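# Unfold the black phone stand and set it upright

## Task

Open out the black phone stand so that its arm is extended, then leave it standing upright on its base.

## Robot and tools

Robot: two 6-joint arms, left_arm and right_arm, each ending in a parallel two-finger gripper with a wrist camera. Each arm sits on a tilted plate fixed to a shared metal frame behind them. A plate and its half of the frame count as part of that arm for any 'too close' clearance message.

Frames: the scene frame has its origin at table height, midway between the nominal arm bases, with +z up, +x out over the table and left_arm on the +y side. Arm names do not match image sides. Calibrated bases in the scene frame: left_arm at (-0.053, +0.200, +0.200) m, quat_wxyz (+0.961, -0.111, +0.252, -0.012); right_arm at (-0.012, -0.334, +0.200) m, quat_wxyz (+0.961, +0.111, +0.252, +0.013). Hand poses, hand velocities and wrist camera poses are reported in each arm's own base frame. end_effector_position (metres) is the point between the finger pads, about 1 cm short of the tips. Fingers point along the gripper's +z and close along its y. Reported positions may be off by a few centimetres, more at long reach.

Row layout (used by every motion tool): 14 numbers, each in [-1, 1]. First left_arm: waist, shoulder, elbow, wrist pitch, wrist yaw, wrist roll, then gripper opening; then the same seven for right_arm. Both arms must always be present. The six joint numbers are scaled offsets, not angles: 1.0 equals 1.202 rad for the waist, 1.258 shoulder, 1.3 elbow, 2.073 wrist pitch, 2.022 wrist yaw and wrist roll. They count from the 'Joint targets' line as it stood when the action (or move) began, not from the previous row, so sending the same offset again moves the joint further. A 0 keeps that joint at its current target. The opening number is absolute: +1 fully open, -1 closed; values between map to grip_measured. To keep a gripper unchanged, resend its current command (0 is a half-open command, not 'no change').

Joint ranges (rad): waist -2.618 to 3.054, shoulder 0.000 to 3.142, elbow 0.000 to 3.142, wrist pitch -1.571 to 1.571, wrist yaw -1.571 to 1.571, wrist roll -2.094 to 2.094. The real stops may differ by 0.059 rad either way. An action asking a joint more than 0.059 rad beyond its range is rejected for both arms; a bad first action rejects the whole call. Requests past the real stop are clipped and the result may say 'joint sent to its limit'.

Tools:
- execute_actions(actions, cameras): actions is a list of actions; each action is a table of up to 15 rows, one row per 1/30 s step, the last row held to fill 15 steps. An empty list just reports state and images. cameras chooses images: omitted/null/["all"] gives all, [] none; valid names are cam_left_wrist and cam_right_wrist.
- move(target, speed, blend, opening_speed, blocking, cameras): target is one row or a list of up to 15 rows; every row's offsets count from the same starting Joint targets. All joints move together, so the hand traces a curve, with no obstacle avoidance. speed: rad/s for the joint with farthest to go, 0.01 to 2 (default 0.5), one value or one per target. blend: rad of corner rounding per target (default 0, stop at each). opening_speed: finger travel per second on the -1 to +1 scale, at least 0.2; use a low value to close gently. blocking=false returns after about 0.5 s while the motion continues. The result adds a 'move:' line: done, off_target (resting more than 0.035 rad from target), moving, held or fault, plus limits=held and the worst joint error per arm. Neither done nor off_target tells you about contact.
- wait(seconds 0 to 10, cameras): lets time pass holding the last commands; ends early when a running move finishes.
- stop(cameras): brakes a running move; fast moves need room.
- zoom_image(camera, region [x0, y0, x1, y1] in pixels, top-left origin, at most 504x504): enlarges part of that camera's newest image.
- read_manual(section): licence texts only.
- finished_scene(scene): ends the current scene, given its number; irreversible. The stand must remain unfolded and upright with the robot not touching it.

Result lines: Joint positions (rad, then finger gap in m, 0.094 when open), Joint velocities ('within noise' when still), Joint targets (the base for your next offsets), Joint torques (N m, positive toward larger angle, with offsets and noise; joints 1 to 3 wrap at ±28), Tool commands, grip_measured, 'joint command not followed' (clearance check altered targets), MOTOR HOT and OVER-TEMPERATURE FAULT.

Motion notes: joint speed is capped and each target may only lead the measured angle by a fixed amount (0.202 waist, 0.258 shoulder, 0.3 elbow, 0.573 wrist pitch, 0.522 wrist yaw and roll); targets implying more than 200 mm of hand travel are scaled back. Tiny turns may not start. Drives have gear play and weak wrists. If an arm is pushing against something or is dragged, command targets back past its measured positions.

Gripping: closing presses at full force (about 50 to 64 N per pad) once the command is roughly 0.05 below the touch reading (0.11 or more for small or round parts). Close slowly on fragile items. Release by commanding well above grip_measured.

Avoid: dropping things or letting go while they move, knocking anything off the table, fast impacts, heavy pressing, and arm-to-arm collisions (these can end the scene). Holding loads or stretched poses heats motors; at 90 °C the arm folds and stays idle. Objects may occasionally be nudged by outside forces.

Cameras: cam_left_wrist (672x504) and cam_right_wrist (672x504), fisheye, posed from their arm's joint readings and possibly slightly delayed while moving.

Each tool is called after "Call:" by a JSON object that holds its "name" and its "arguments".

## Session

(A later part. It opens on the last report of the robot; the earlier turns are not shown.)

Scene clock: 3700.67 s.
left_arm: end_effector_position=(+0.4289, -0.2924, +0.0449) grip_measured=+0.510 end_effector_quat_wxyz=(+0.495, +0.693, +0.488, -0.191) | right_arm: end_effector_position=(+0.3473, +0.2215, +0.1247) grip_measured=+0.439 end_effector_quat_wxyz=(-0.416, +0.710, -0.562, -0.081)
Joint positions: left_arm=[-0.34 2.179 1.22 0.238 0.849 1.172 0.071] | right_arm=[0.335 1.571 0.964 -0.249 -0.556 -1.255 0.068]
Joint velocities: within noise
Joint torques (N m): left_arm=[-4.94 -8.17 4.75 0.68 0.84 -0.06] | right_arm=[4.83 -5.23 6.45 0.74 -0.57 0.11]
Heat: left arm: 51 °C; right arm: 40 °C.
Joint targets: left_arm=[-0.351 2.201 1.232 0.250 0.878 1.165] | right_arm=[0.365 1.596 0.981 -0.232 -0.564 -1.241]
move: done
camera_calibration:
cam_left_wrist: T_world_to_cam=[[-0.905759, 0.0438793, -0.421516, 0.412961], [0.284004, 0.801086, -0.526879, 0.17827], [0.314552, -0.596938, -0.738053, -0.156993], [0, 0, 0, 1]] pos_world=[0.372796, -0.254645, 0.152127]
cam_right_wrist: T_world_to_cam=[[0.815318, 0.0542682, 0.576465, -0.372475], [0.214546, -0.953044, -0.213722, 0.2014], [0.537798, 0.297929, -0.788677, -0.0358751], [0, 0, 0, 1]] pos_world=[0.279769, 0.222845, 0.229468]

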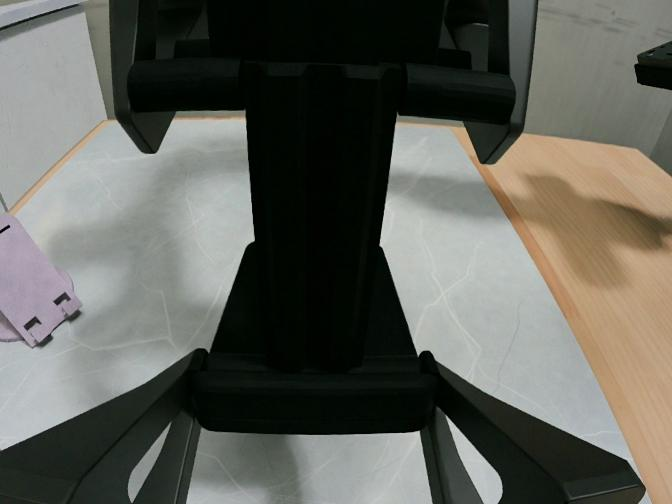

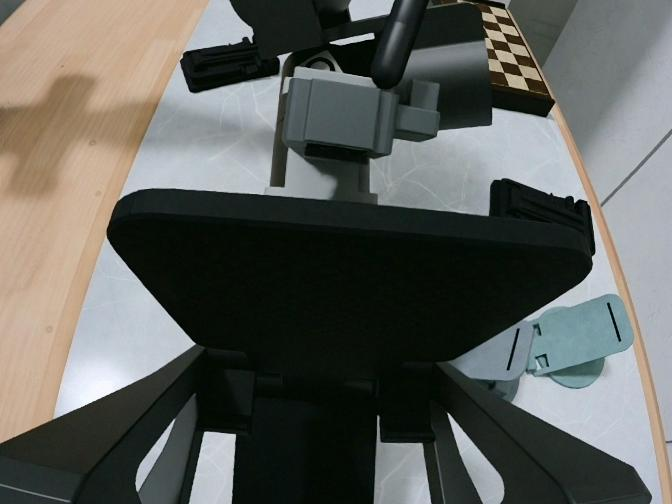

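Call:
{"name": "move", "arguments": {"target": [0,0,0,0,0,0,0.75,0,0,0,0,0,0,-0.8], "opening_speed": 0.6}}

Scene clock: 3797.87 s.
left_arm: end_effector_position=(+0.4289, -0.2924, +0.0449) grip_measured=+0.748 end_effector_quat_wxyz=(+0.495, +0.693, +0.488, -0.191) | right_arm: end_effector_position=(+0.3455, +0.2248, +0.1220) grip_measured=+0.439 end_effector_quat_wxyz=(-0.413, +0.712, -0.561, -0.085)
Joint positions: left_arm=[-0.34 2.179 1.22 0.238 0.849 1.172 0.082] | right_arm=[0.344 1.579 0.964 -0.248 -0.556 -1.252 0.068]
Joint velocities: within noise
Joint torques (N m): left_arm=[-4.96 -8.17 4.75 0.69 0.84 -0.06] | right_arm=[4.22 -5.68 6.43 0.71 -0.58 0.06]
Heat: left arm: 50 °C; right arm: 33 °C.
Joint targets: left_arm=[-0.351 2.201 1.232 0.250 0.878 1.165] | right_arm=[0.365 1.596 0.981 -0.232 -0.564 -1.241]
move: done
camera_calibration:
cam_left_wrist: T_world_to_cam=[[-0.905759, 0.0438793, -0.421516, 0.412961], [0.284004, 0.801086, -0.526879, 0.17827], [0.314552, -0.596938, -0.738053, -0.156993], [0, 0, 0, 1]] pos_world=[0.372796, -0.254645, 0.152127]
cam_right_wrist: T_world_to_cam=[[0.819419, 0.0607386, 0.569968, -0.371726], [0.219745, -0.951683, -0.214502, 0.202329], [0.5294, 0.301014, -0.793174, -0.0352705], [0, 0, 0, 1]] pos_world=[0.278811, 0.225748, 0.227296]

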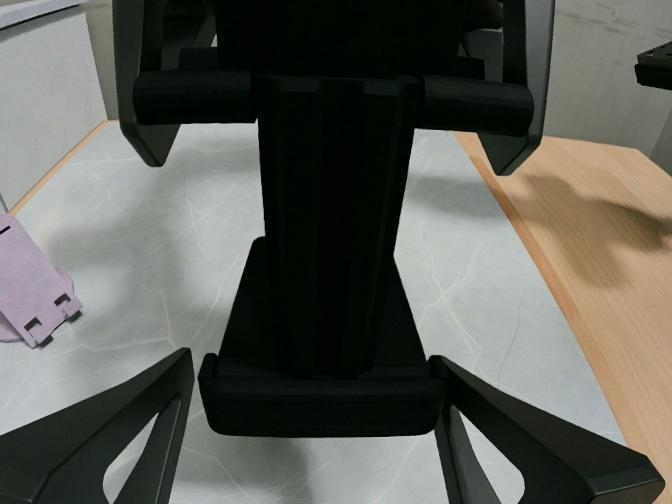

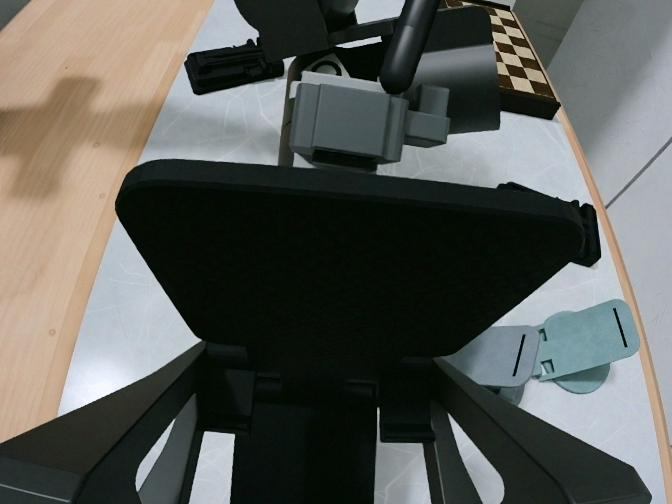

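Call:
{"name": "move", "arguments": {"target": [[0.166,-0.087,-0.021,-0.132,0.069,0.118,0.75,0,0,0,0,0,0,-0.8],[0.458,-0.317,0.359,-0.552,-0.049,-0.672,0.75,0,0,0,0,0,0,-0.8]], "speed": [0.3,0.7]}}

Scene clock: 3810.97 s.
left_arm: end_effector_position=(+0.4564, -0.0333, +0.2215) grip_measured=+0.748 end_effector_quat_wxyz=(+0.240, -0.081, +0.895, -0.368) | right_arm: end_effector_position=(+0.3463, +0.2246, +0.1223) grip_measured=+0.439 end_effector_quat_wxyz=(-0.413, +0.712, -0.562, -0.083)
Joint positions: left_arm=[0.203 1.843 1.679 -0.885 0.783 -0.196 0.082] | right_arm=[0.344 1.579 0.964 -0.245 -0.553 -1.251 0.068]
Joint velocities: within noise
Joint torques (N m): left_arm=[-1.29 -14.31 8.02 -0.03 0.42 -0.03] | right_arm=[4.22 -5.7 6.42 0.69 -0.61 0.06]
Heat: left arm: 51 °C; right arm: 33 °C.
Joint targets: left_arm=[0.200 1.803 1.699 -0.895 0.779 -0.194] | right_arm=[0.365 1.596 0.981 -0.232 -0.564 -1.241]
move: off_target (left_arm); left_arm: the shoulder is farthest, 0.041 rad from its target
camera_calibration:
cam_left_wrist: T_world_to_cam=[[0.00596936, -0.658487, 0.752568, -0.198608], [-0.995878, -0.0720258, -0.0551223, 0.506518], [0.0905017, -0.749137, -0.656203, 0.198415], [0, 0, 0, 1]] pos_world=[0.487659, 0.0543415, 0.307587]
cam_right_wrist: T_world_to_cam=[[0.818098, 0.0586501, 0.57208, -0.371845], [0.217461, -0.952471, -0.21333, 0.202831], [0.532378, 0.29893, -0.791969, -0.0361764], [0, 0, 0, 1]] pos_world=[0.279358, 0.225814, 0.227345]

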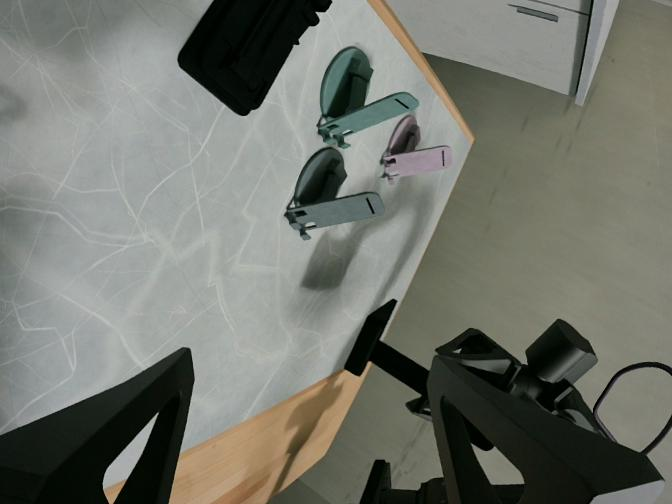

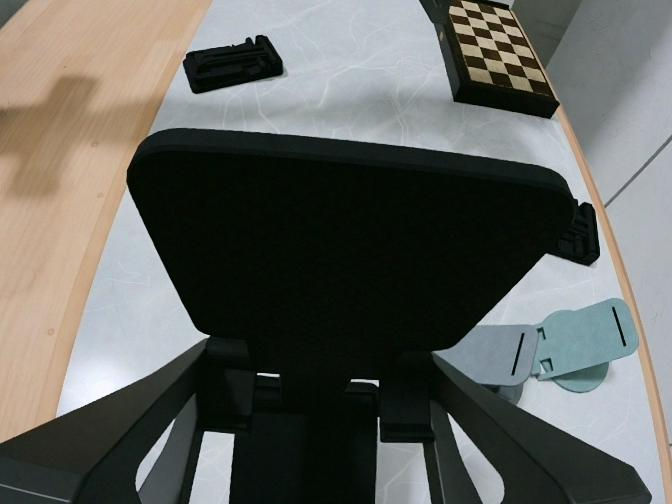

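Call:
{"name": "zoom_image", "arguments": {"camera": "cam_left_wrist", "region": [320, 270, 620, 500]}}

Scaled by 1.680 from the camera's 672x504 image, which has a finer 960x720 frame.

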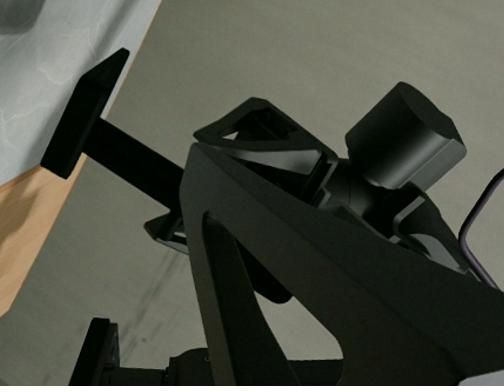

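Call:
{"name": "move", "arguments": {"target": [0,0,0,0,0,0,0.75,0.25,0.122,0.18,-0.178,0.41,0.109,-0.8], "speed": 0.4}}

Call:
{"name": "move", "arguments": {"target": [0,0,0,0,0,0,0.75,0.145,0.461,0.462,-0.347,0.260,0.262,-0.8], "speed": 0.4}}

Scene clock: 3888.43 s.
left_arm: end_effector_position=(+0.4562, -0.0333, +0.2213) grip_measured=+0.748 end_effector_quat_wxyz=(+0.239, -0.081, +0.895, -0.368) | right_arm: end_effector_position=(+0.3551, +0.2083, +0.0865) grip_measured=+0.439 end_effector_quat_wxyz=(-0.193, +0.697, -0.669, +0.169)
Joint positions: left_arm=[0.203 1.843 1.679 -0.887 0.783 -0.196 0.082] | right_arm=[0.642 1.732 1.191 -0.578 0.264 -1.031 0.068]
Joint velocities: within noise
Joint torques (N m): left_arm=[-1.29 -14.31 8.02 -0.04 0.43 -0.03] | right_arm=[5.39 -5.89 7.38 0.16 -0.11 0.06]
Heat: left arm: 61 °C; right arm: 32 °C.
Joint targets: left_arm=[0.200 1.803 1.699 -0.895 0.779 -0.194] | right_arm=[0.666 1.749 1.215 -0.601 0.265 -1.021]
move: off_target (left_arm); left_arm: the shoulder is farthest, 0.040 rad from its target
camera_calibration:
cam_left_wrist: T_world_to_cam=[[0.00710016, -0.658254, 0.752762, -0.199079], [-0.99596, -0.0720427, -0.0536038, 0.505951], [0.0895159, -0.749341, -0.656106, 0.198721], [0, 0, 0, 1]] pos_world=[0.487532, 0.0543153, 0.307363]
cam_right_wrist: T_world_to_cam=[[0.837188, 0.113633, 0.53498, -0.372633], [-0.123626, -0.913541, 0.387503, 0.238857], [0.532759, -0.390551, -0.750758, 0.0756468], [0, 0, 0, 1]] pos_world=[0.301191, 0.290093, 0.163586]

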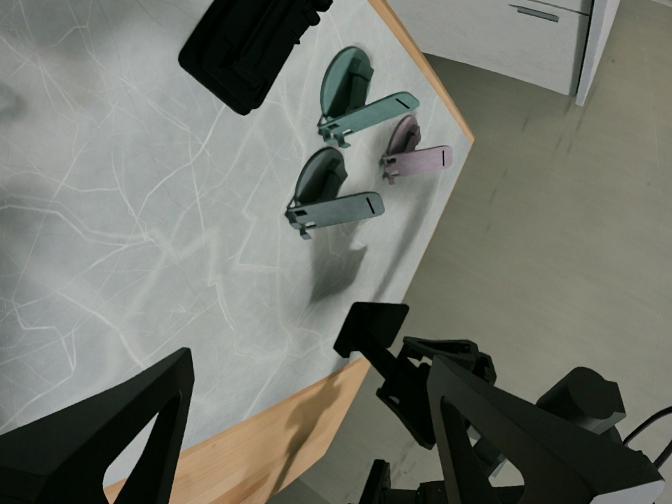

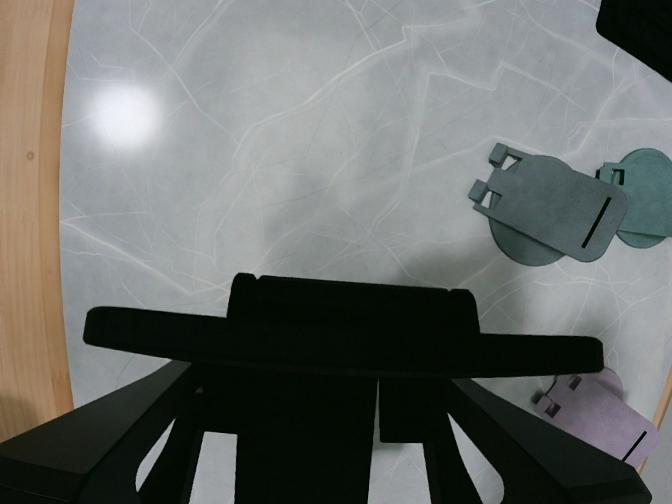

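Scene clock: 3890.97 s.
left_arm: end_effector_position=(+0.4562, -0.0333, +0.2213) grip_measured=+0.748 end_effector_quat_wxyz=(+0.239, -0.081, +0.895, -0.368) | right_arm: end_effector_position=(+0.3614, +0.2014, +0.0531) grip_measured=+0.439 end_effector_quat_wxyz=(-0.048, -0.596, +0.702, -0.387)
Joint positions: left_arm=[0.203 1.843 1.679 -0.887 0.783 -0.196 0.082] | right_arm=[0.812 2.309 1.794 -1.288 0.774 -0.502 0.068]
Joint velocities: within noise
Joint torques (N m): left_arm=[-1.29 -14.31 8.01 -0.04 0.42 -0.03] | right_arm=[7.75 -7.72 6.38 -0.68 0.3 0.06]
Heat: left arm: 61 °C; right arm: 32 °C.
Joint targets: left_arm=[0.200 1.803 1.699 -0.895 0.779 -0.194] | right_arm=[0.840 2.329 1.816 -1.320 0.791 -0.491]
move: off_target (left_arm); left_arm: the shoulder is farthest, 0.040 rad from its target
camera_calibration:
cam_left_wrist: T_world_to_cam=[[0.00710016, -0.658254, 0.752762, -0.199079], [-0.99596, -0.0720427, -0.0536038, 0.505951], [0.0895159, -0.749341, -0.656106, 0.198721], [0, 0, 0, 1]] pos_world=[0.487532, 0.0543153, 0.307363]
cam_right_wrist: T_world_to_cam=[[0.876507, 0.106901, 0.46937, -0.368576], [-0.376557, -0.45518, 0.806856, 0.223073], [0.299901, -0.883959, -0.358714, 0.207249], [0, 0, 0, 1]] pos_world=[0.344905, 0.324138, 0.067354]

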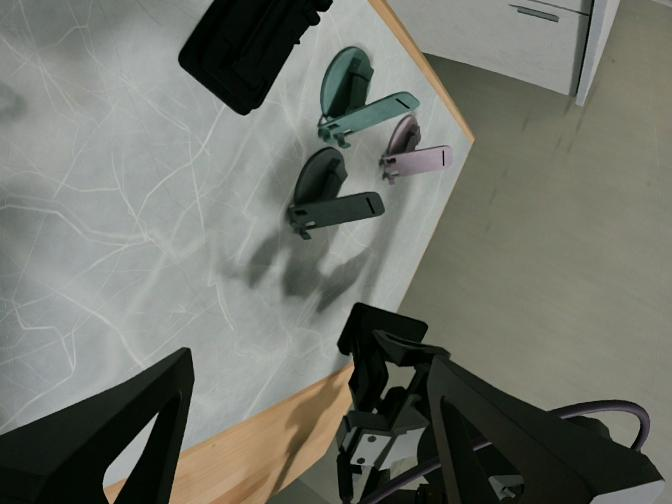

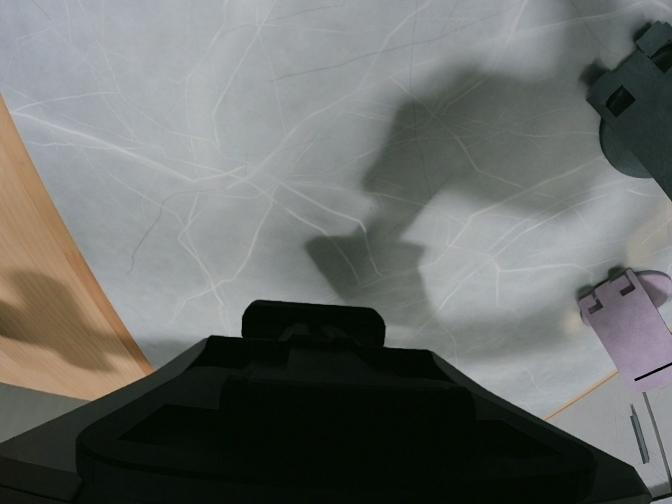

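Call:
{"name": "zoom_image", "arguments": {"camera": "cam_left_wrist", "region": [290, 270, 500, 504]}}

Call:
{"name": "zoom_image", "arguments": {"camera": "cam_right_wrist", "region": [100, 200, 600, 504]}}

Scaled by 2.154 from the camera's 672x504 image, which has a finer 960x720 frame.

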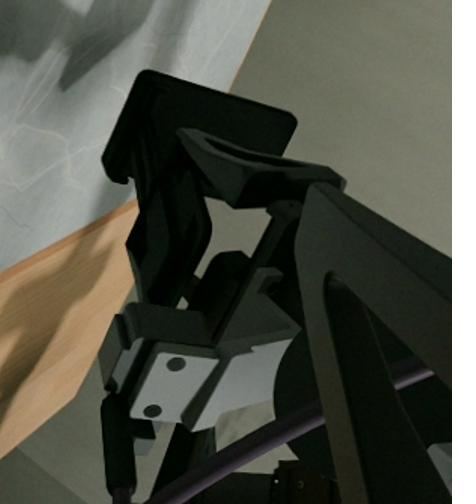

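Scaled by 1.008 from the camera's 672x504 image, which has a finer 960x720 frame.

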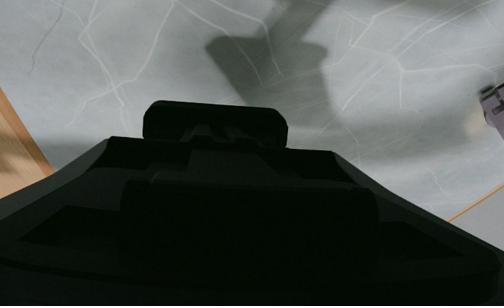

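Call:
{"name": "move", "arguments": {"target": [[0,0,0,0,0,0,0.75,-0.145,-0.461,-0.462,0.347,-0.260,-0.262,-0.8],[0,0,0,0,0,0,0.75,-0.577,-0.659,-0.735,0.473,-0.728,-0.472,-0.8]], "speed": 0.5, "blend": 0.1}}

Scene clock: 3938.67 s.
left_arm: end_effector_position=(+0.4562, -0.0333, +0.2213) grip_measured=+0.748 end_effector_quat_wxyz=(+0.239, -0.081, +0.895, -0.368) | right_arm: end_effector_position=(+0.3313, +0.1577, +0.0978) grip_measured=+0.439 end_effector_quat_wxyz=(-0.388, +0.710, -0.581, -0.087)
Joint positions: left_arm=[0.203 1.843 1.679 -0.887 0.783 -0.196 0.082] | right_arm=[0.148 1.528 0.868 -0.358 -0.639 -1.435 0.068]
Joint velocities: within noise
Joint torques (N m): left_arm=[-1.29 -14.31 8.01 -0.04 0.43 -0.02] | right_arm=[1.63 -8.66 3.62 0.43 -1 -0.08]
Heat: left arm: 62 °C; right arm: 33 °C.
Joint targets: left_arm=[0.200 1.803 1.699 -0.895 0.779 -0.194] | right_arm=[0.147 1.500 0.860 -0.340 -0.681 -1.445]
move: off_target (left_arm, right_arm); left_arm: the shoulder is farthest, 0.040 rad from its target; right_arm: the wrist yaw is farthest, 0.042 rad from its target
camera_calibration:
cam_left_wrist: T_world_to_cam=[[0.00710016, -0.658254, 0.752762, -0.199079], [-0.99596, -0.0720427, -0.0536038, 0.505951], [0.0895159, -0.749341, -0.656106, 0.198721], [0, 0, 0, 1]] pos_world=[0.487532, 0.0543153, 0.307363]
cam_right_wrist: T_world_to_cam=[[0.846391, 0.0582712, 0.529364, -0.346714], [0.18572, -0.963892, -0.190841, 0.147338], [0.49913, 0.259839, -0.826652, -0.00698806], [0, 0, 0, 1]] pos_world=[0.26958, 0.164037, 0.205879]

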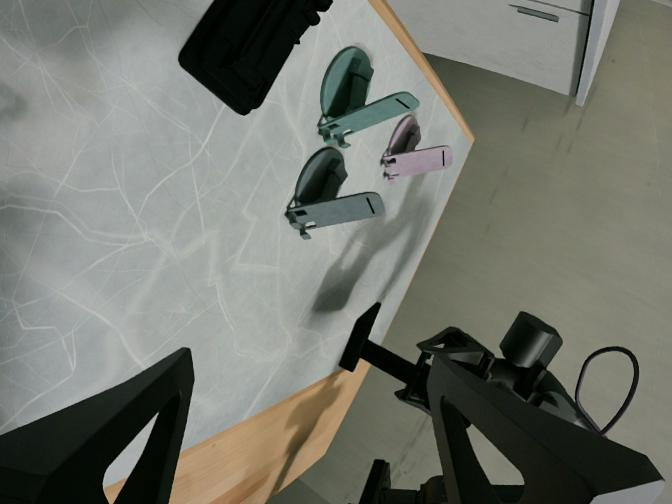

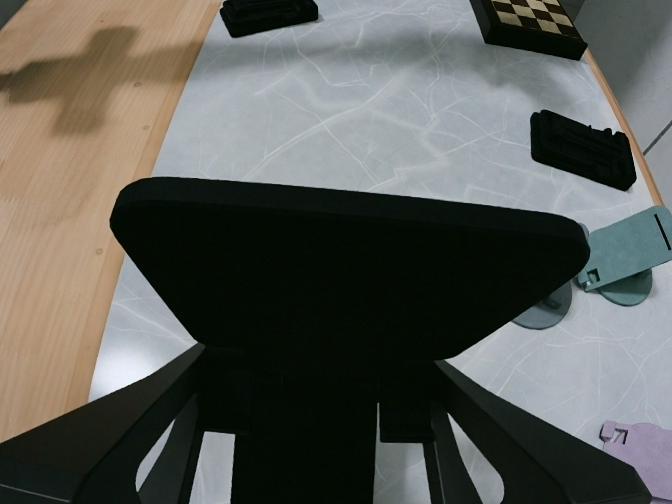

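Call:
{"name": "move", "arguments": {"target": [0,0,0,0,0,0,0.75,-0.035,0.13,0.003,0.062,-0.011,-0.022,0.41], "speed": 0.3, "cameras": []}}

Call:
{"name": "move", "arguments": {"target": [0,0,0,0,0,0,0.75,-0.017,0.067,0.001,0.032,-0.006,-0.012,0.41], "speed": 0.1}}

Scene clock: 3954.93 s.
left_arm: end_effector_position=(+0.4562, -0.0333, +0.2213) grip_measured=+0.748 end_effector_quat_wxyz=(+0.239, -0.081, +0.895, -0.368) | right_arm: end_effector_position=(+0.3546, +0.1493, +0.0728) grip_measured=+0.439 end_effector_quat_wxyz=(-0.399, +0.711, -0.574, -0.076)
Joint positions: left_arm=[0.203 1.843 1.679 -0.887 0.783 -0.196 0.082] | right_arm=[0.108 1.65 0.868 -0.231 -0.661 -1.479 0.068]
Joint velocities: within noise
Joint torques (N m): left_arm=[-1.29 -14.31 8.02 -0.04 0.43 -0.02] | right_arm=[1.63 -5.91 3.29 0.43 -0.99 -0.08]
Heat: left arm: 62 °C; right arm: 33 °C.
Joint targets: left_arm=[0.200 1.803 1.699 -0.895 0.779 -0.194] | right_arm=[0.104 1.664 0.864 -0.211 -0.703 -1.490]
move: off_target (left_arm, right_arm); left_arm: the shoulder is farthest, 0.040 rad from its target; right_arm: the wrist yaw is farthest, 0.043 rad from its target
No camera images: "cameras" was empty.

Scene clock: 3956.27 s.
left_arm: end_effector_position=(+0.4562, -0.0333, +0.2213) grip_measured=+0.748 end_effector_quat_wxyz=(+0.239, -0.081, +0.895, -0.368) | right_arm: end_effector_position=(+0.3642, +0.1446, +0.0533) grip_measured=+0.439 end_effector_quat_wxyz=(-0.400, +0.712, -0.572, -0.076)
Joint positions: left_arm=[0.203 1.843 1.679 -0.887 0.783 -0.196 0.082] | right_arm=[0.088 1.729 0.868 -0.163 -0.673 -1.504 0.068]
Joint velocities: within noise
Joint torques (N m): left_arm=[-1.29 -14.31 8.02 -0.04 0.42 -0.02] | right_arm=[1.62 -5.86 2.91 0.4 -0.98 -0.09]
Heat: left arm: 62 °C; right arm: 33 °C.
Joint targets: left_arm=[0.200 1.803 1.699 -0.895 0.779 -0.194] | right_arm=[0.084 1.748 0.865 -0.145 -0.715 -1.514]
move: off_target (left_arm, right_arm); left_arm: the shoulder is farthest, 0.040 rad from its target; right_arm: the wrist yaw is farthest, 0.042 rad from its target
camera_calibration:
cam_left_wrist: T_world_to_cam=[[0.00710016, -0.658254, 0.752762, -0.199079], [-0.99596, -0.0720427, -0.0536038, 0.505951], [0.0895159, -0.749341, -0.656106, 0.198721], [0, 0, 0, 1]] pos_world=[0.487532, 0.0543153, 0.307363]
cam_right_wrist: T_world_to_cam=[[0.826698, 0.0595707, 0.559484, -0.344928], [0.196772, -0.962197, -0.188303, 0.115608], [0.527116, 0.265761, -0.807168, -0.0689165], [0, 0, 0, 1]] pos_world=[0.29873, 0.150101, 0.159124]

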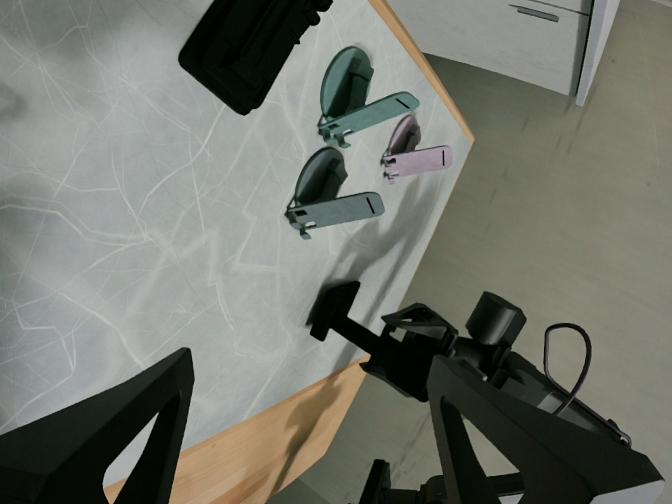

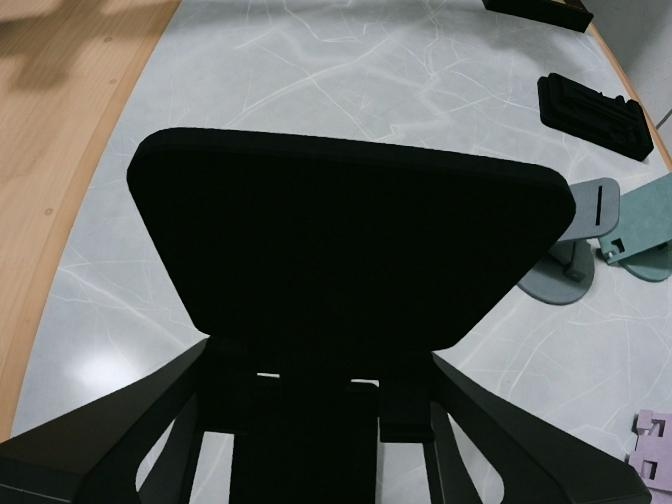

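Call:
{"name": "zoom_image", "arguments": {"camera": "cam_left_wrist", "region": [270, 240, 500, 430]}}

Scaled by 2.191 from the camera's 672x504 image, which has a finer 960x720 frame.

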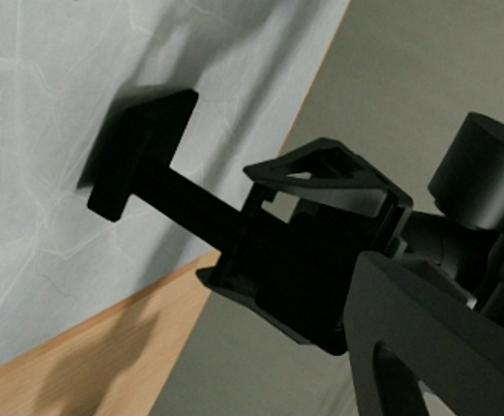

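Call:
{"name": "move", "arguments": {"target": [0,0,0,0,0,0,0.75,0.148,0.0175,0.0115,0.034,0.131,0.076,0.41], "speed": 0.25}}

Scene clock: 4002.77 s.
left_arm: end_effector_position=(+0.4562, -0.0333, +0.2213) grip_measured=+0.748 end_effector_quat_wxyz=(+0.239, -0.081, +0.895, -0.368) | right_arm: end_effector_position=(+0.3663, +0.1729, +0.0359) grip_measured=+0.439 end_effector_quat_wxyz=(-0.356, +0.719, -0.596, -0.032)
Joint positions: left_arm=[0.203 1.843 1.679 -0.887 0.783 -0.196 0.082] | right_arm=[0.243 1.751 0.868 -0.097 -0.458 -1.373 0.068]
Joint velocities: within noise
Joint torques (N m): left_arm=[-1.29 -14.31 8.01 -0.04 0.43 -0.02] | right_arm=[3.88 -5.74 4.42 0.57 -0.35 0.08]
Heat: left arm: 63 °C; right arm: 33 °C.
Joint targets: left_arm=[0.200 1.803 1.699 -0.895 0.779 -0.194] | right_arm=[0.262 1.770 0.880 -0.074 -0.451 -1.360]
move: off_target (left_arm); left_arm: the shoulder is farthest, 0.040 rad from its target
camera_calibration:
cam_left_wrist: T_world_to_cam=[[0.00710016, -0.658254, 0.752762, -0.199079], [-0.99596, -0.0720427, -0.0536038, 0.505951], [0.0895159, -0.749341, -0.656106, 0.198721], [0, 0, 0, 1]] pos_world=[0.487532, 0.0543153, 0.307363]
cam_right_wrist: T_world_to_cam=[[0.833526, 0.0835289, 0.546129, -0.34483], [0.143757, -0.987246, -0.068412, 0.158674], [0.533449, 0.135533, -0.834903, -0.0703417], [0, 0, 0, 1]] pos_world=[0.302138, 0.194987, 0.140449]

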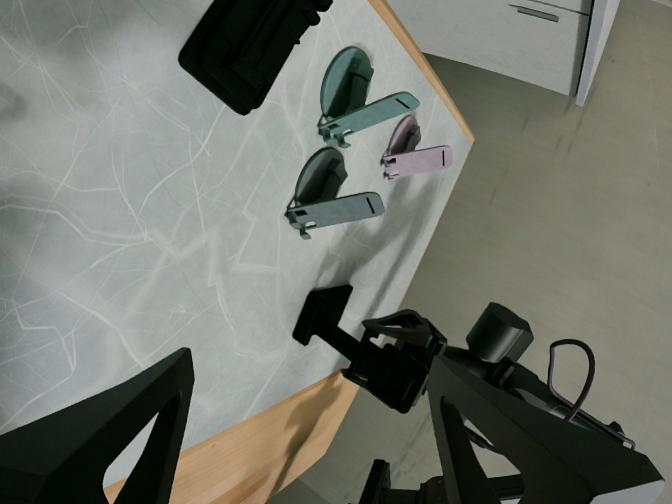

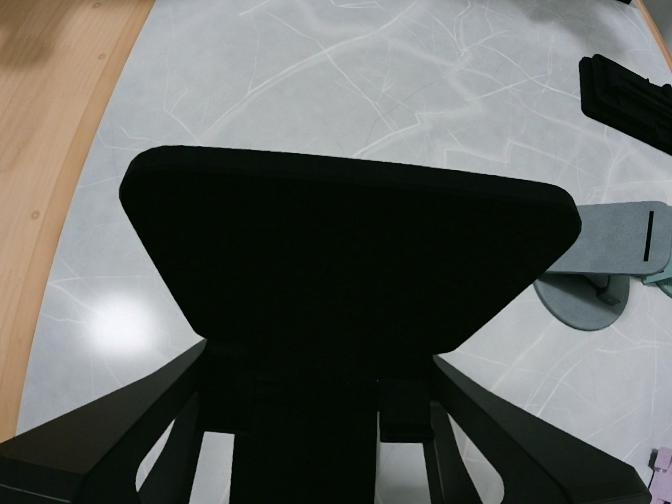

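Call:
{"name": "zoom_image", "arguments": {"camera": "cam_left_wrist", "region": [270, 250, 450, 430]}}

Scaled by 2.800 from the camera's 672x504 image, which has a finer 960x720 frame.

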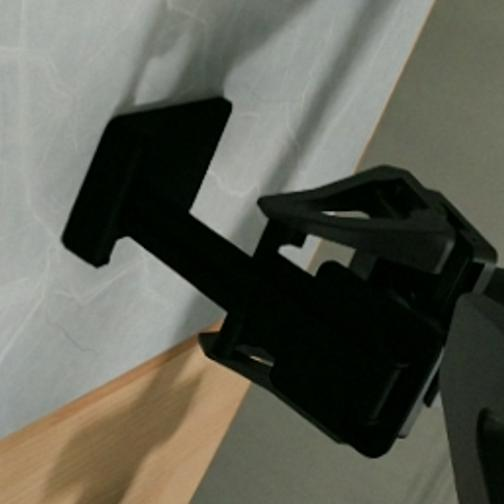

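Call:
{"name": "move", "arguments": {"target": [0,0,0,0,0,0,0.75,-0.010,0.035,0.004,0.016,-0.003,-0.006,0.41], "speed": 0.1}}

Scene clock: 4023.70 s.
left_arm: end_effector_position=(+0.4562, -0.0333, +0.2213) grip_measured=+0.748 end_effector_quat_wxyz=(+0.239, -0.081, +0.895, -0.368) | right_arm: end_effector_position=(+0.3688, +0.1796, +0.0334) grip_measured=+0.439 end_effector_quat_wxyz=(-0.365, +0.720, -0.588, -0.042)
Joint positions: left_arm=[0.203 1.843 1.679 -0.887 0.783 -0.196 0.082] | right_arm=[0.246 1.778 0.874 -0.067 -0.487 -1.373 0.068]
Joint velocities: within noise
Joint torques (N m): left_arm=[-1.29 -14.32 8.02 -0.04 0.43 -0.02] | right_arm=[2.81 -4.63 4.22 0.61 -0.11 -0.04]
Heat: left arm: 64 °C; right arm: 33 °C.
Joint targets: left_arm=[0.200 1.803 1.699 -0.895 0.779 -0.194] | right_arm=[0.250 1.814 0.885 -0.041 -0.457 -1.372]
move: off_target (left_arm, right_arm); left_arm: the shoulder is farthest, 0.040 rad from its target; right_arm: the shoulder is farthest, 0.036 rad from its target
camera_calibration:
cam_left_wrist: T_world_to_cam=[[0.00710016, -0.658254, 0.752762, -0.199079], [-0.99596, -0.0720427, -0.0536038, 0.505951], [0.0895159, -0.749341, -0.656106, 0.198721], [0, 0, 0, 1]] pos_world=[0.487532, 0.0543153, 0.307363]
cam_right_wrist: T_world_to_cam=[[0.830188, 0.0856034, 0.550872, -0.345363], [0.163116, -0.982195, -0.0931941, 0.157486], [0.533086, 0.167225, -0.82937, -0.080458], [0, 0, 0, 1]] pos_world=[0.303919, 0.197701, 0.138198]

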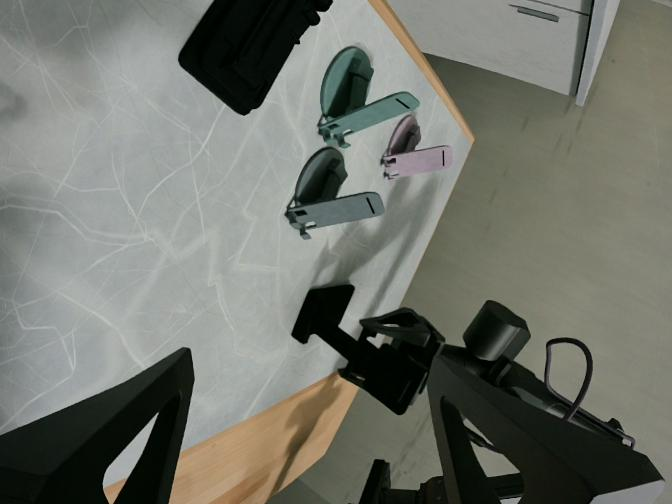

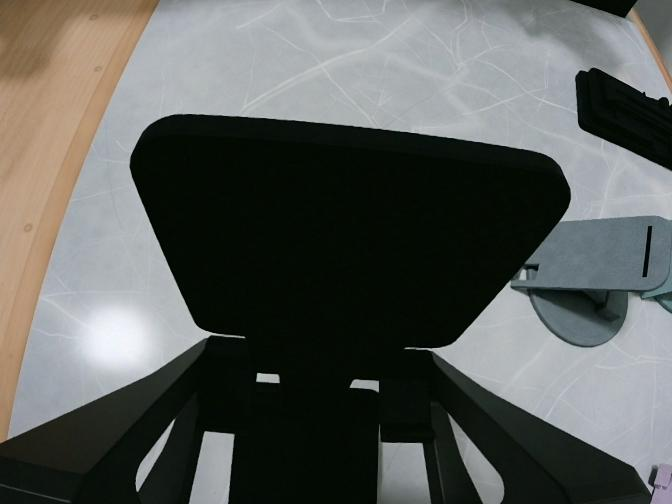

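Call:
{"name": "move", "arguments": {"target": [[0,0,0,0,0,0,0.75,0,0,0,0,0,0,-0.5],[0,0,0,0,0,0,0.75,0.256,0.048,0.127,-0.086,0.273,0.120,-0.5]], "speed": 0.25}}

Scene clock: 4061.50 s.
left_arm: end_effector_position=(+0.4562, -0.0333, +0.2213) grip_measured=+0.748 end_effector_quat_wxyz=(+0.239, -0.081, +0.895, -0.368) | right_arm: end_effector_position=(+0.3824, +0.2151, +0.0267) grip_measured=+0.439 end_effector_quat_wxyz=(-0.259, +0.704, -0.651, +0.116)
Joint positions: left_arm=[0.203 1.843 1.679 -0.887 0.783 -0.196 0.082] | right_arm=[0.54 1.851 1.037 -0.186 0.074 -1.129 0.068]
Joint velocities: within noise
Joint torques (N m): left_arm=[-1.29 -14.3 8.02 -0.03 0.42 -0.02] | right_arm=[4.89 -5.75 5.46 0.19 0.02 0.02]
Heat: left arm: 64 °C; right arm: 32 °C.
Joint targets: left_arm=[0.200 1.803 1.699 -0.895 0.779 -0.194] | right_arm=[0.558 1.875 1.050 -0.220 0.095 -1.130]
move: off_target (left_arm); left_arm: the shoulder is farthest, 0.040 rad from its target
camera_calibration:
cam_left_wrist: T_world_to_cam=[[0.00710016, -0.658254, 0.752762, -0.199079], [-0.99596, -0.0720427, -0.0536038, 0.505951], [0.0895159, -0.749341, -0.656106, 0.198721], [0, 0, 0, 1]] pos_world=[0.487532, 0.0543153, 0.307363]
cam_right_wrist: T_world_to_cam=[[0.819371, 0.0919856, 0.565836, -0.353575], [-0.057032, -0.969066, 0.240123, 0.262014], [0.57042, -0.229021, -0.788778, -0.0292947], [0, 0, 0, 1]] pos_world=[0.321363, 0.279724, 0.114043]

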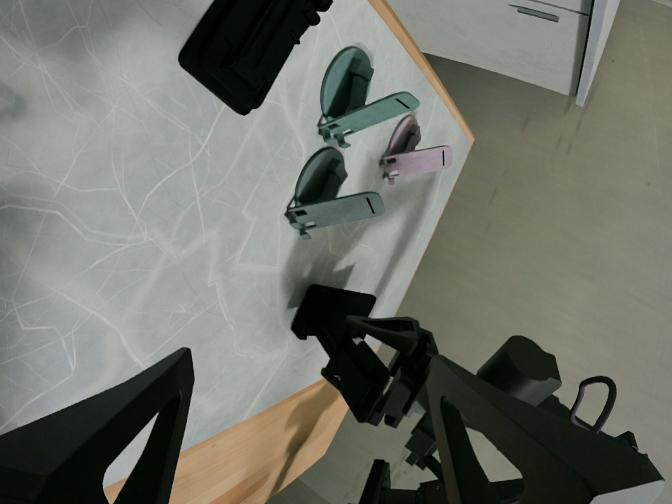

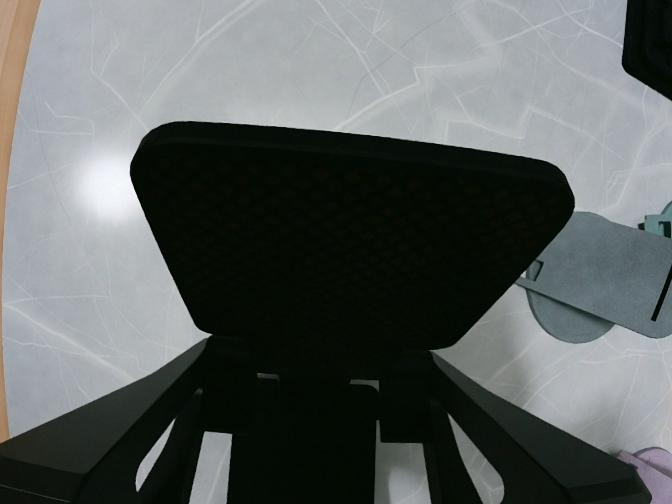

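Call:
{"name": "move", "arguments": {"target": [0,0,0,0,0,0,0.75,0.162,0.259,0.315,-0.188,0.220,0.136,-0.5], "speed": 0.3}}

Scene clock: 4068.00 s.
left_arm: end_effector_position=(+0.4562, -0.0333, +0.2213) grip_measured=+0.748 end_effector_quat_wxyz=(+0.239, -0.081, +0.895, -0.368) | right_arm: end_effector_position=(+0.3933, +0.2343, +0.0021) grip_measured=+0.439 end_effector_quat_wxyz=(-0.106, +0.663, -0.690, +0.270)
Joint positions: left_arm=[0.203 1.843 1.679 -0.887 0.783 -0.196 0.082] | right_arm=[0.735 2.173 1.446 -0.588 0.536 -0.866 0.068]
Joint velocities: within noise
Joint torques (N m): left_arm=[-1.28 -14.31 8.02 -0.04 0.43 -0.02] | right_arm=[6.38 -6.83 5.71 -0.03 0.11 0.05]
Heat: left arm: 64 °C; right arm: 32 °C.
Joint targets: left_arm=[0.200 1.803 1.699 -0.895 0.779 -0.194] | right_arm=[0.752 2.200 1.460 -0.609 0.540 -0.855]
move: off_target (left_arm); left_arm: the shoulder is farthest, 0.040 rad from its target
camera_calibration:
cam_left_wrist: T_world_to_cam=[[0.00710016, -0.658254, 0.752762, -0.199079], [-0.99596, -0.0720427, -0.0536038, 0.505951], [0.0895159, -0.749341, -0.656106, 0.198721], [0, 0, 0, 1]] pos_world=[0.487532, 0.0543153, 0.307363]
cam_right_wrist: T_world_to_cam=[[0.839473, 0.119053, 0.530199, -0.364609], [-0.259369, -0.769602, 0.583473, 0.319241], [0.477507, -0.627328, -0.615181, 0.0789736], [0, 0, 0, 1]] pos_world=[0.351171, 0.338639, 0.05563]

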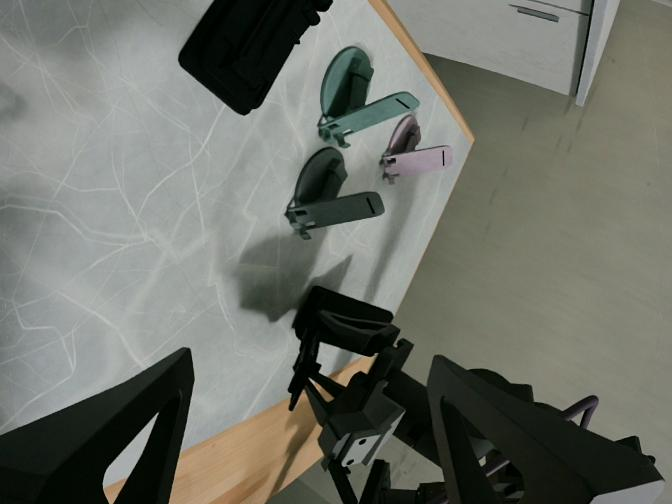

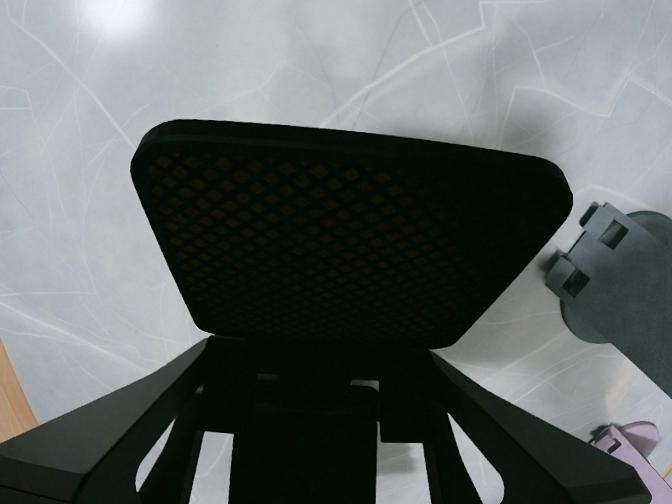

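Call:
{"name": "move", "arguments": {"target": [0,0,0,0,0,0,0.75,0.011,0.135,0.127,-0.039,0.032,0.027,0.40], "speed": 0.2}}

Scene clock: 4074.47 s.
left_arm: end_effector_position=(+0.4562, -0.0333, +0.2213) grip_measured=+0.748 end_effector_quat_wxyz=(+0.239, -0.081, +0.895, -0.368) | right_arm: end_effector_position=(+0.4059, +0.2426, -0.0196) grip_measured=+0.439 end_effector_quat_wxyz=(-0.072, +0.650, -0.694, +0.300)
Joint positions: left_arm=[0.203 1.843 1.679 -0.887 0.783 -0.196 0.082] | right_arm=[0.754 2.332 1.615 -0.686 0.608 -0.804 0.068]
Joint velocities: within noise
Joint torques (N m): left_arm=[-1.28 -14.31 8.01 -0.04 0.43 -0.03] | right_arm=[6.52 -6.69 5.31 0 0.08 0.04]
Heat: left arm: 65 °C; right arm: 32 °C.
Joint targets: left_arm=[0.200 1.803 1.699 -0.895 0.779 -0.194] | right_arm=[0.766 2.370 1.625 -0.690 0.605 -0.800]
move: off_target (left_arm, right_arm); left_arm: the shoulder is farthest, 0.040 rad from its target; right_arm: the shoulder is farthest, 0.038 rad from its target
camera_calibration:
cam_left_wrist: T_world_to_cam=[[0.00710016, -0.658254, 0.752762, -0.199079], [-0.99596, -0.0720427, -0.0536038, 0.505951], [0.0895159, -0.749341, -0.656106, 0.198721], [0, 0, 0, 1]] pos_world=[0.487532, 0.0543153, 0.307363]
cam_right_wrist: T_world_to_cam=[[0.845461, 0.122137, 0.519883, -0.368021], [-0.293881, -0.70643, 0.643887, 0.341467], [0.445904, -0.697165, -0.561365, 0.0956219], [0, 0, 0, 1]] pos_world=[0.36886, 0.352836, 0.0251412]

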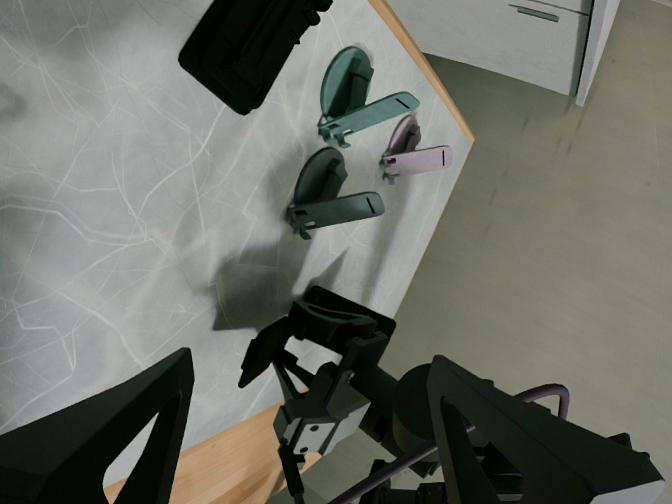

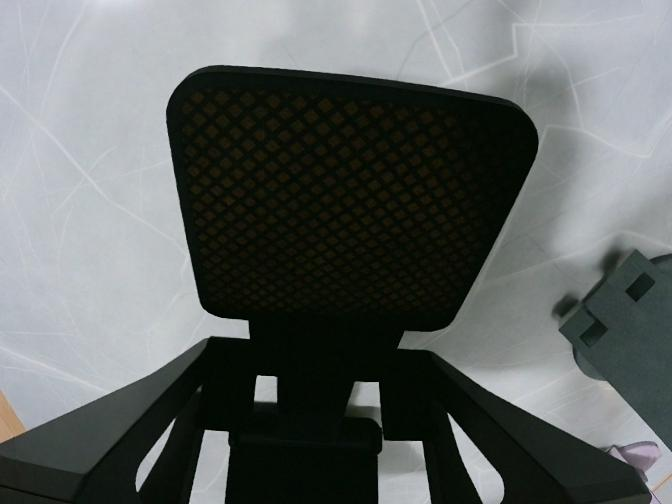

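Call:
{"name": "move", "arguments": {"target": [0,0,0,0,0,0,0.75,-0.006,0.034,0.014,0.015,0,-0.005,0.40], "speed": 0.1}}

Scene clock: 4086.67 s.
left_arm: end_effector_position=(+0.4562, -0.0333, +0.2213) grip_measured=+0.748 end_effector_quat_wxyz=(+0.239, -0.081, +0.895, -0.368) | right_arm: end_effector_position=(+0.4077, +0.2412, -0.0313) grip_measured=+0.439 end_effector_quat_wxyz=(-0.060, +0.654, -0.689, +0.308)
Joint positions: left_arm=[0.203 1.843 1.679 -0.887 0.783 -0.196 0.082] | right_arm=[0.754 2.374 1.635 -0.686 0.623 -0.812 0.068]
Joint velocities: within noise
Joint torques (N m): left_arm=[-1.28 -14.3 8.02 -0.04 0.43 -0.03] | right_arm=[6.04 -6.67 4.97 0.27 -0.09 -0.03]
Heat: left arm: 65 °C; right arm: 33 °C.
Joint targets: left_arm=[0.200 1.803 1.699 -0.895 0.779 -0.194] | right_arm=[0.758 2.413 1.643 -0.659 0.605 -0.810]
move: off_target (left_arm, right_arm); left_arm: the shoulder is farthest, 0.040 rad from its target; right_arm: the shoulder is farthest, 0.039 rad from its target
camera_calibration:
cam_left_wrist: T_world_to_cam=[[0.00710016, -0.658254, 0.752762, -0.199079], [-0.99596, -0.0720427, -0.0536038, 0.505951], [0.0895159, -0.749341, -0.656106, 0.198721], [0, 0, 0, 1]] pos_world=[0.487532, 0.0543153, 0.307363]
cam_right_wrist: T_world_to_cam=[[0.849006, 0.14053, 0.509353, -0.369544], [-0.286083, -0.688207, 0.666728, 0.341677], [0.444236, -0.711774, -0.544089, 0.0920713], [0, 0, 0, 1]] pos_world=[0.370592, 0.352611, 0.0105174]

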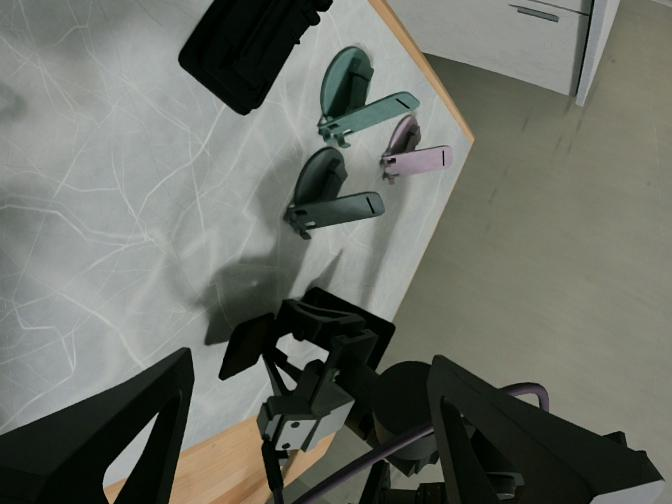

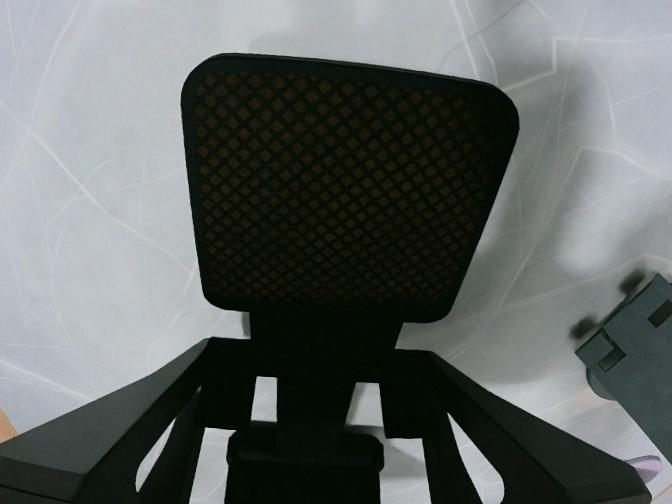

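Call:
{"name": "move", "arguments": {"target": [[0,0,0,0,0,0,0.75,0,0,0,0,0,0,0.62],[0,0,0,0,0,0,0.75,-0.048,-0.139,-0.172,0.108,-0.088,-0.064,0.62],[0,0,0,0,0,0,0.75,-0.121,-0.205,-0.312,0.231,-0.200,-0.129,0.62]], "speed": 0.3, "blend": [0,0.1,0]}}

Scene clock: 4130.93 s.
left_arm: end_effector_position=(+0.4562, -0.0333, +0.2213) grip_measured=+0.748 end_effector_quat_wxyz=(+0.239, -0.081, +0.895, -0.368) | right_arm: end_effector_position=(+0.4022, +0.2382, -0.0503) grip_measured=+0.618 end_effector_quat_wxyz=(-0.181, +0.707, -0.667, +0.152)
Joint positions: left_arm=[0.203 1.843 1.679 -0.887 0.783 -0.196 0.082] | right_arm=[0.617 2.185 1.245 -0.205 0.223 -1.06 0.076]
Joint velocities: within noise
Joint torques (N m): left_arm=[-1.29 -14.31 8.02 -0.04 0.42 -0.02] | right_arm=[4.4 -10.74 2.96 0.55 -0.38 -0.07]
Heat: left arm: 66 °C; right arm: 34 °C.
Joint targets: left_arm=[0.200 1.803 1.699 -0.895 0.779 -0.194] | right_arm=[0.613 2.155 1.238 -0.180 0.200 -1.071]
move: off_target (left_arm); left_arm: the shoulder is farthest, 0.040 rad from its target
camera_calibration:
cam_left_wrist: T_world_to_cam=[[0.00710016, -0.658254, 0.752762, -0.199079], [-0.99596, -0.0720427, -0.0536038, 0.505951], [0.0895159, -0.749341, -0.656106, 0.198721], [0, 0, 0, 1]] pos_world=[0.487532, 0.0543153, 0.307363]
cam_right_wrist: T_world_to_cam=[[0.856524, 0.128886, 0.499756, -0.35549], [-0.0902886, -0.915964, 0.390969, 0.312346], [0.508149, -0.379997, -0.772908, -0.0342234], [0, 0, 0, 1]] pos_world=[0.350078, 0.318911, 0.029089]

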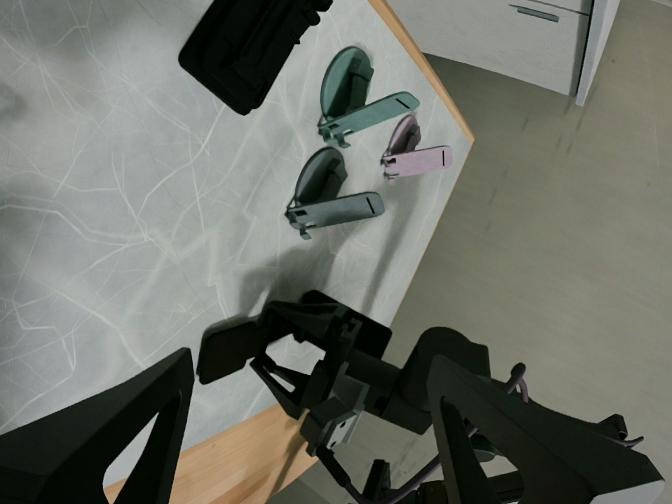

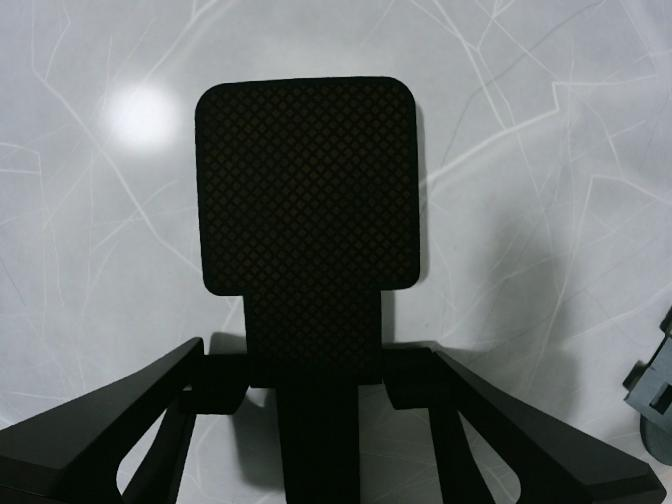

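Call:
{"name": "zoom_image", "arguments": {"camera": "cam_right_wrist", "region": [140, 50, 500, 504]}}

Scaled by 1.110 from the camera's 672x504 image, which has a finer 960x720 frame.

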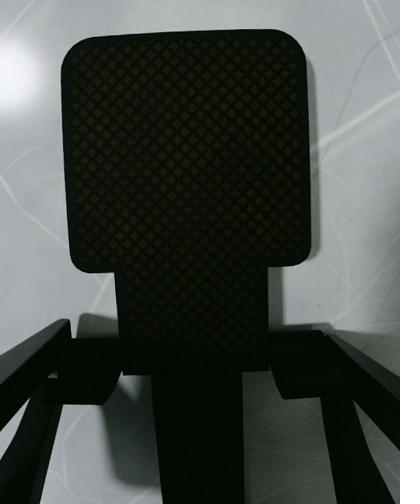

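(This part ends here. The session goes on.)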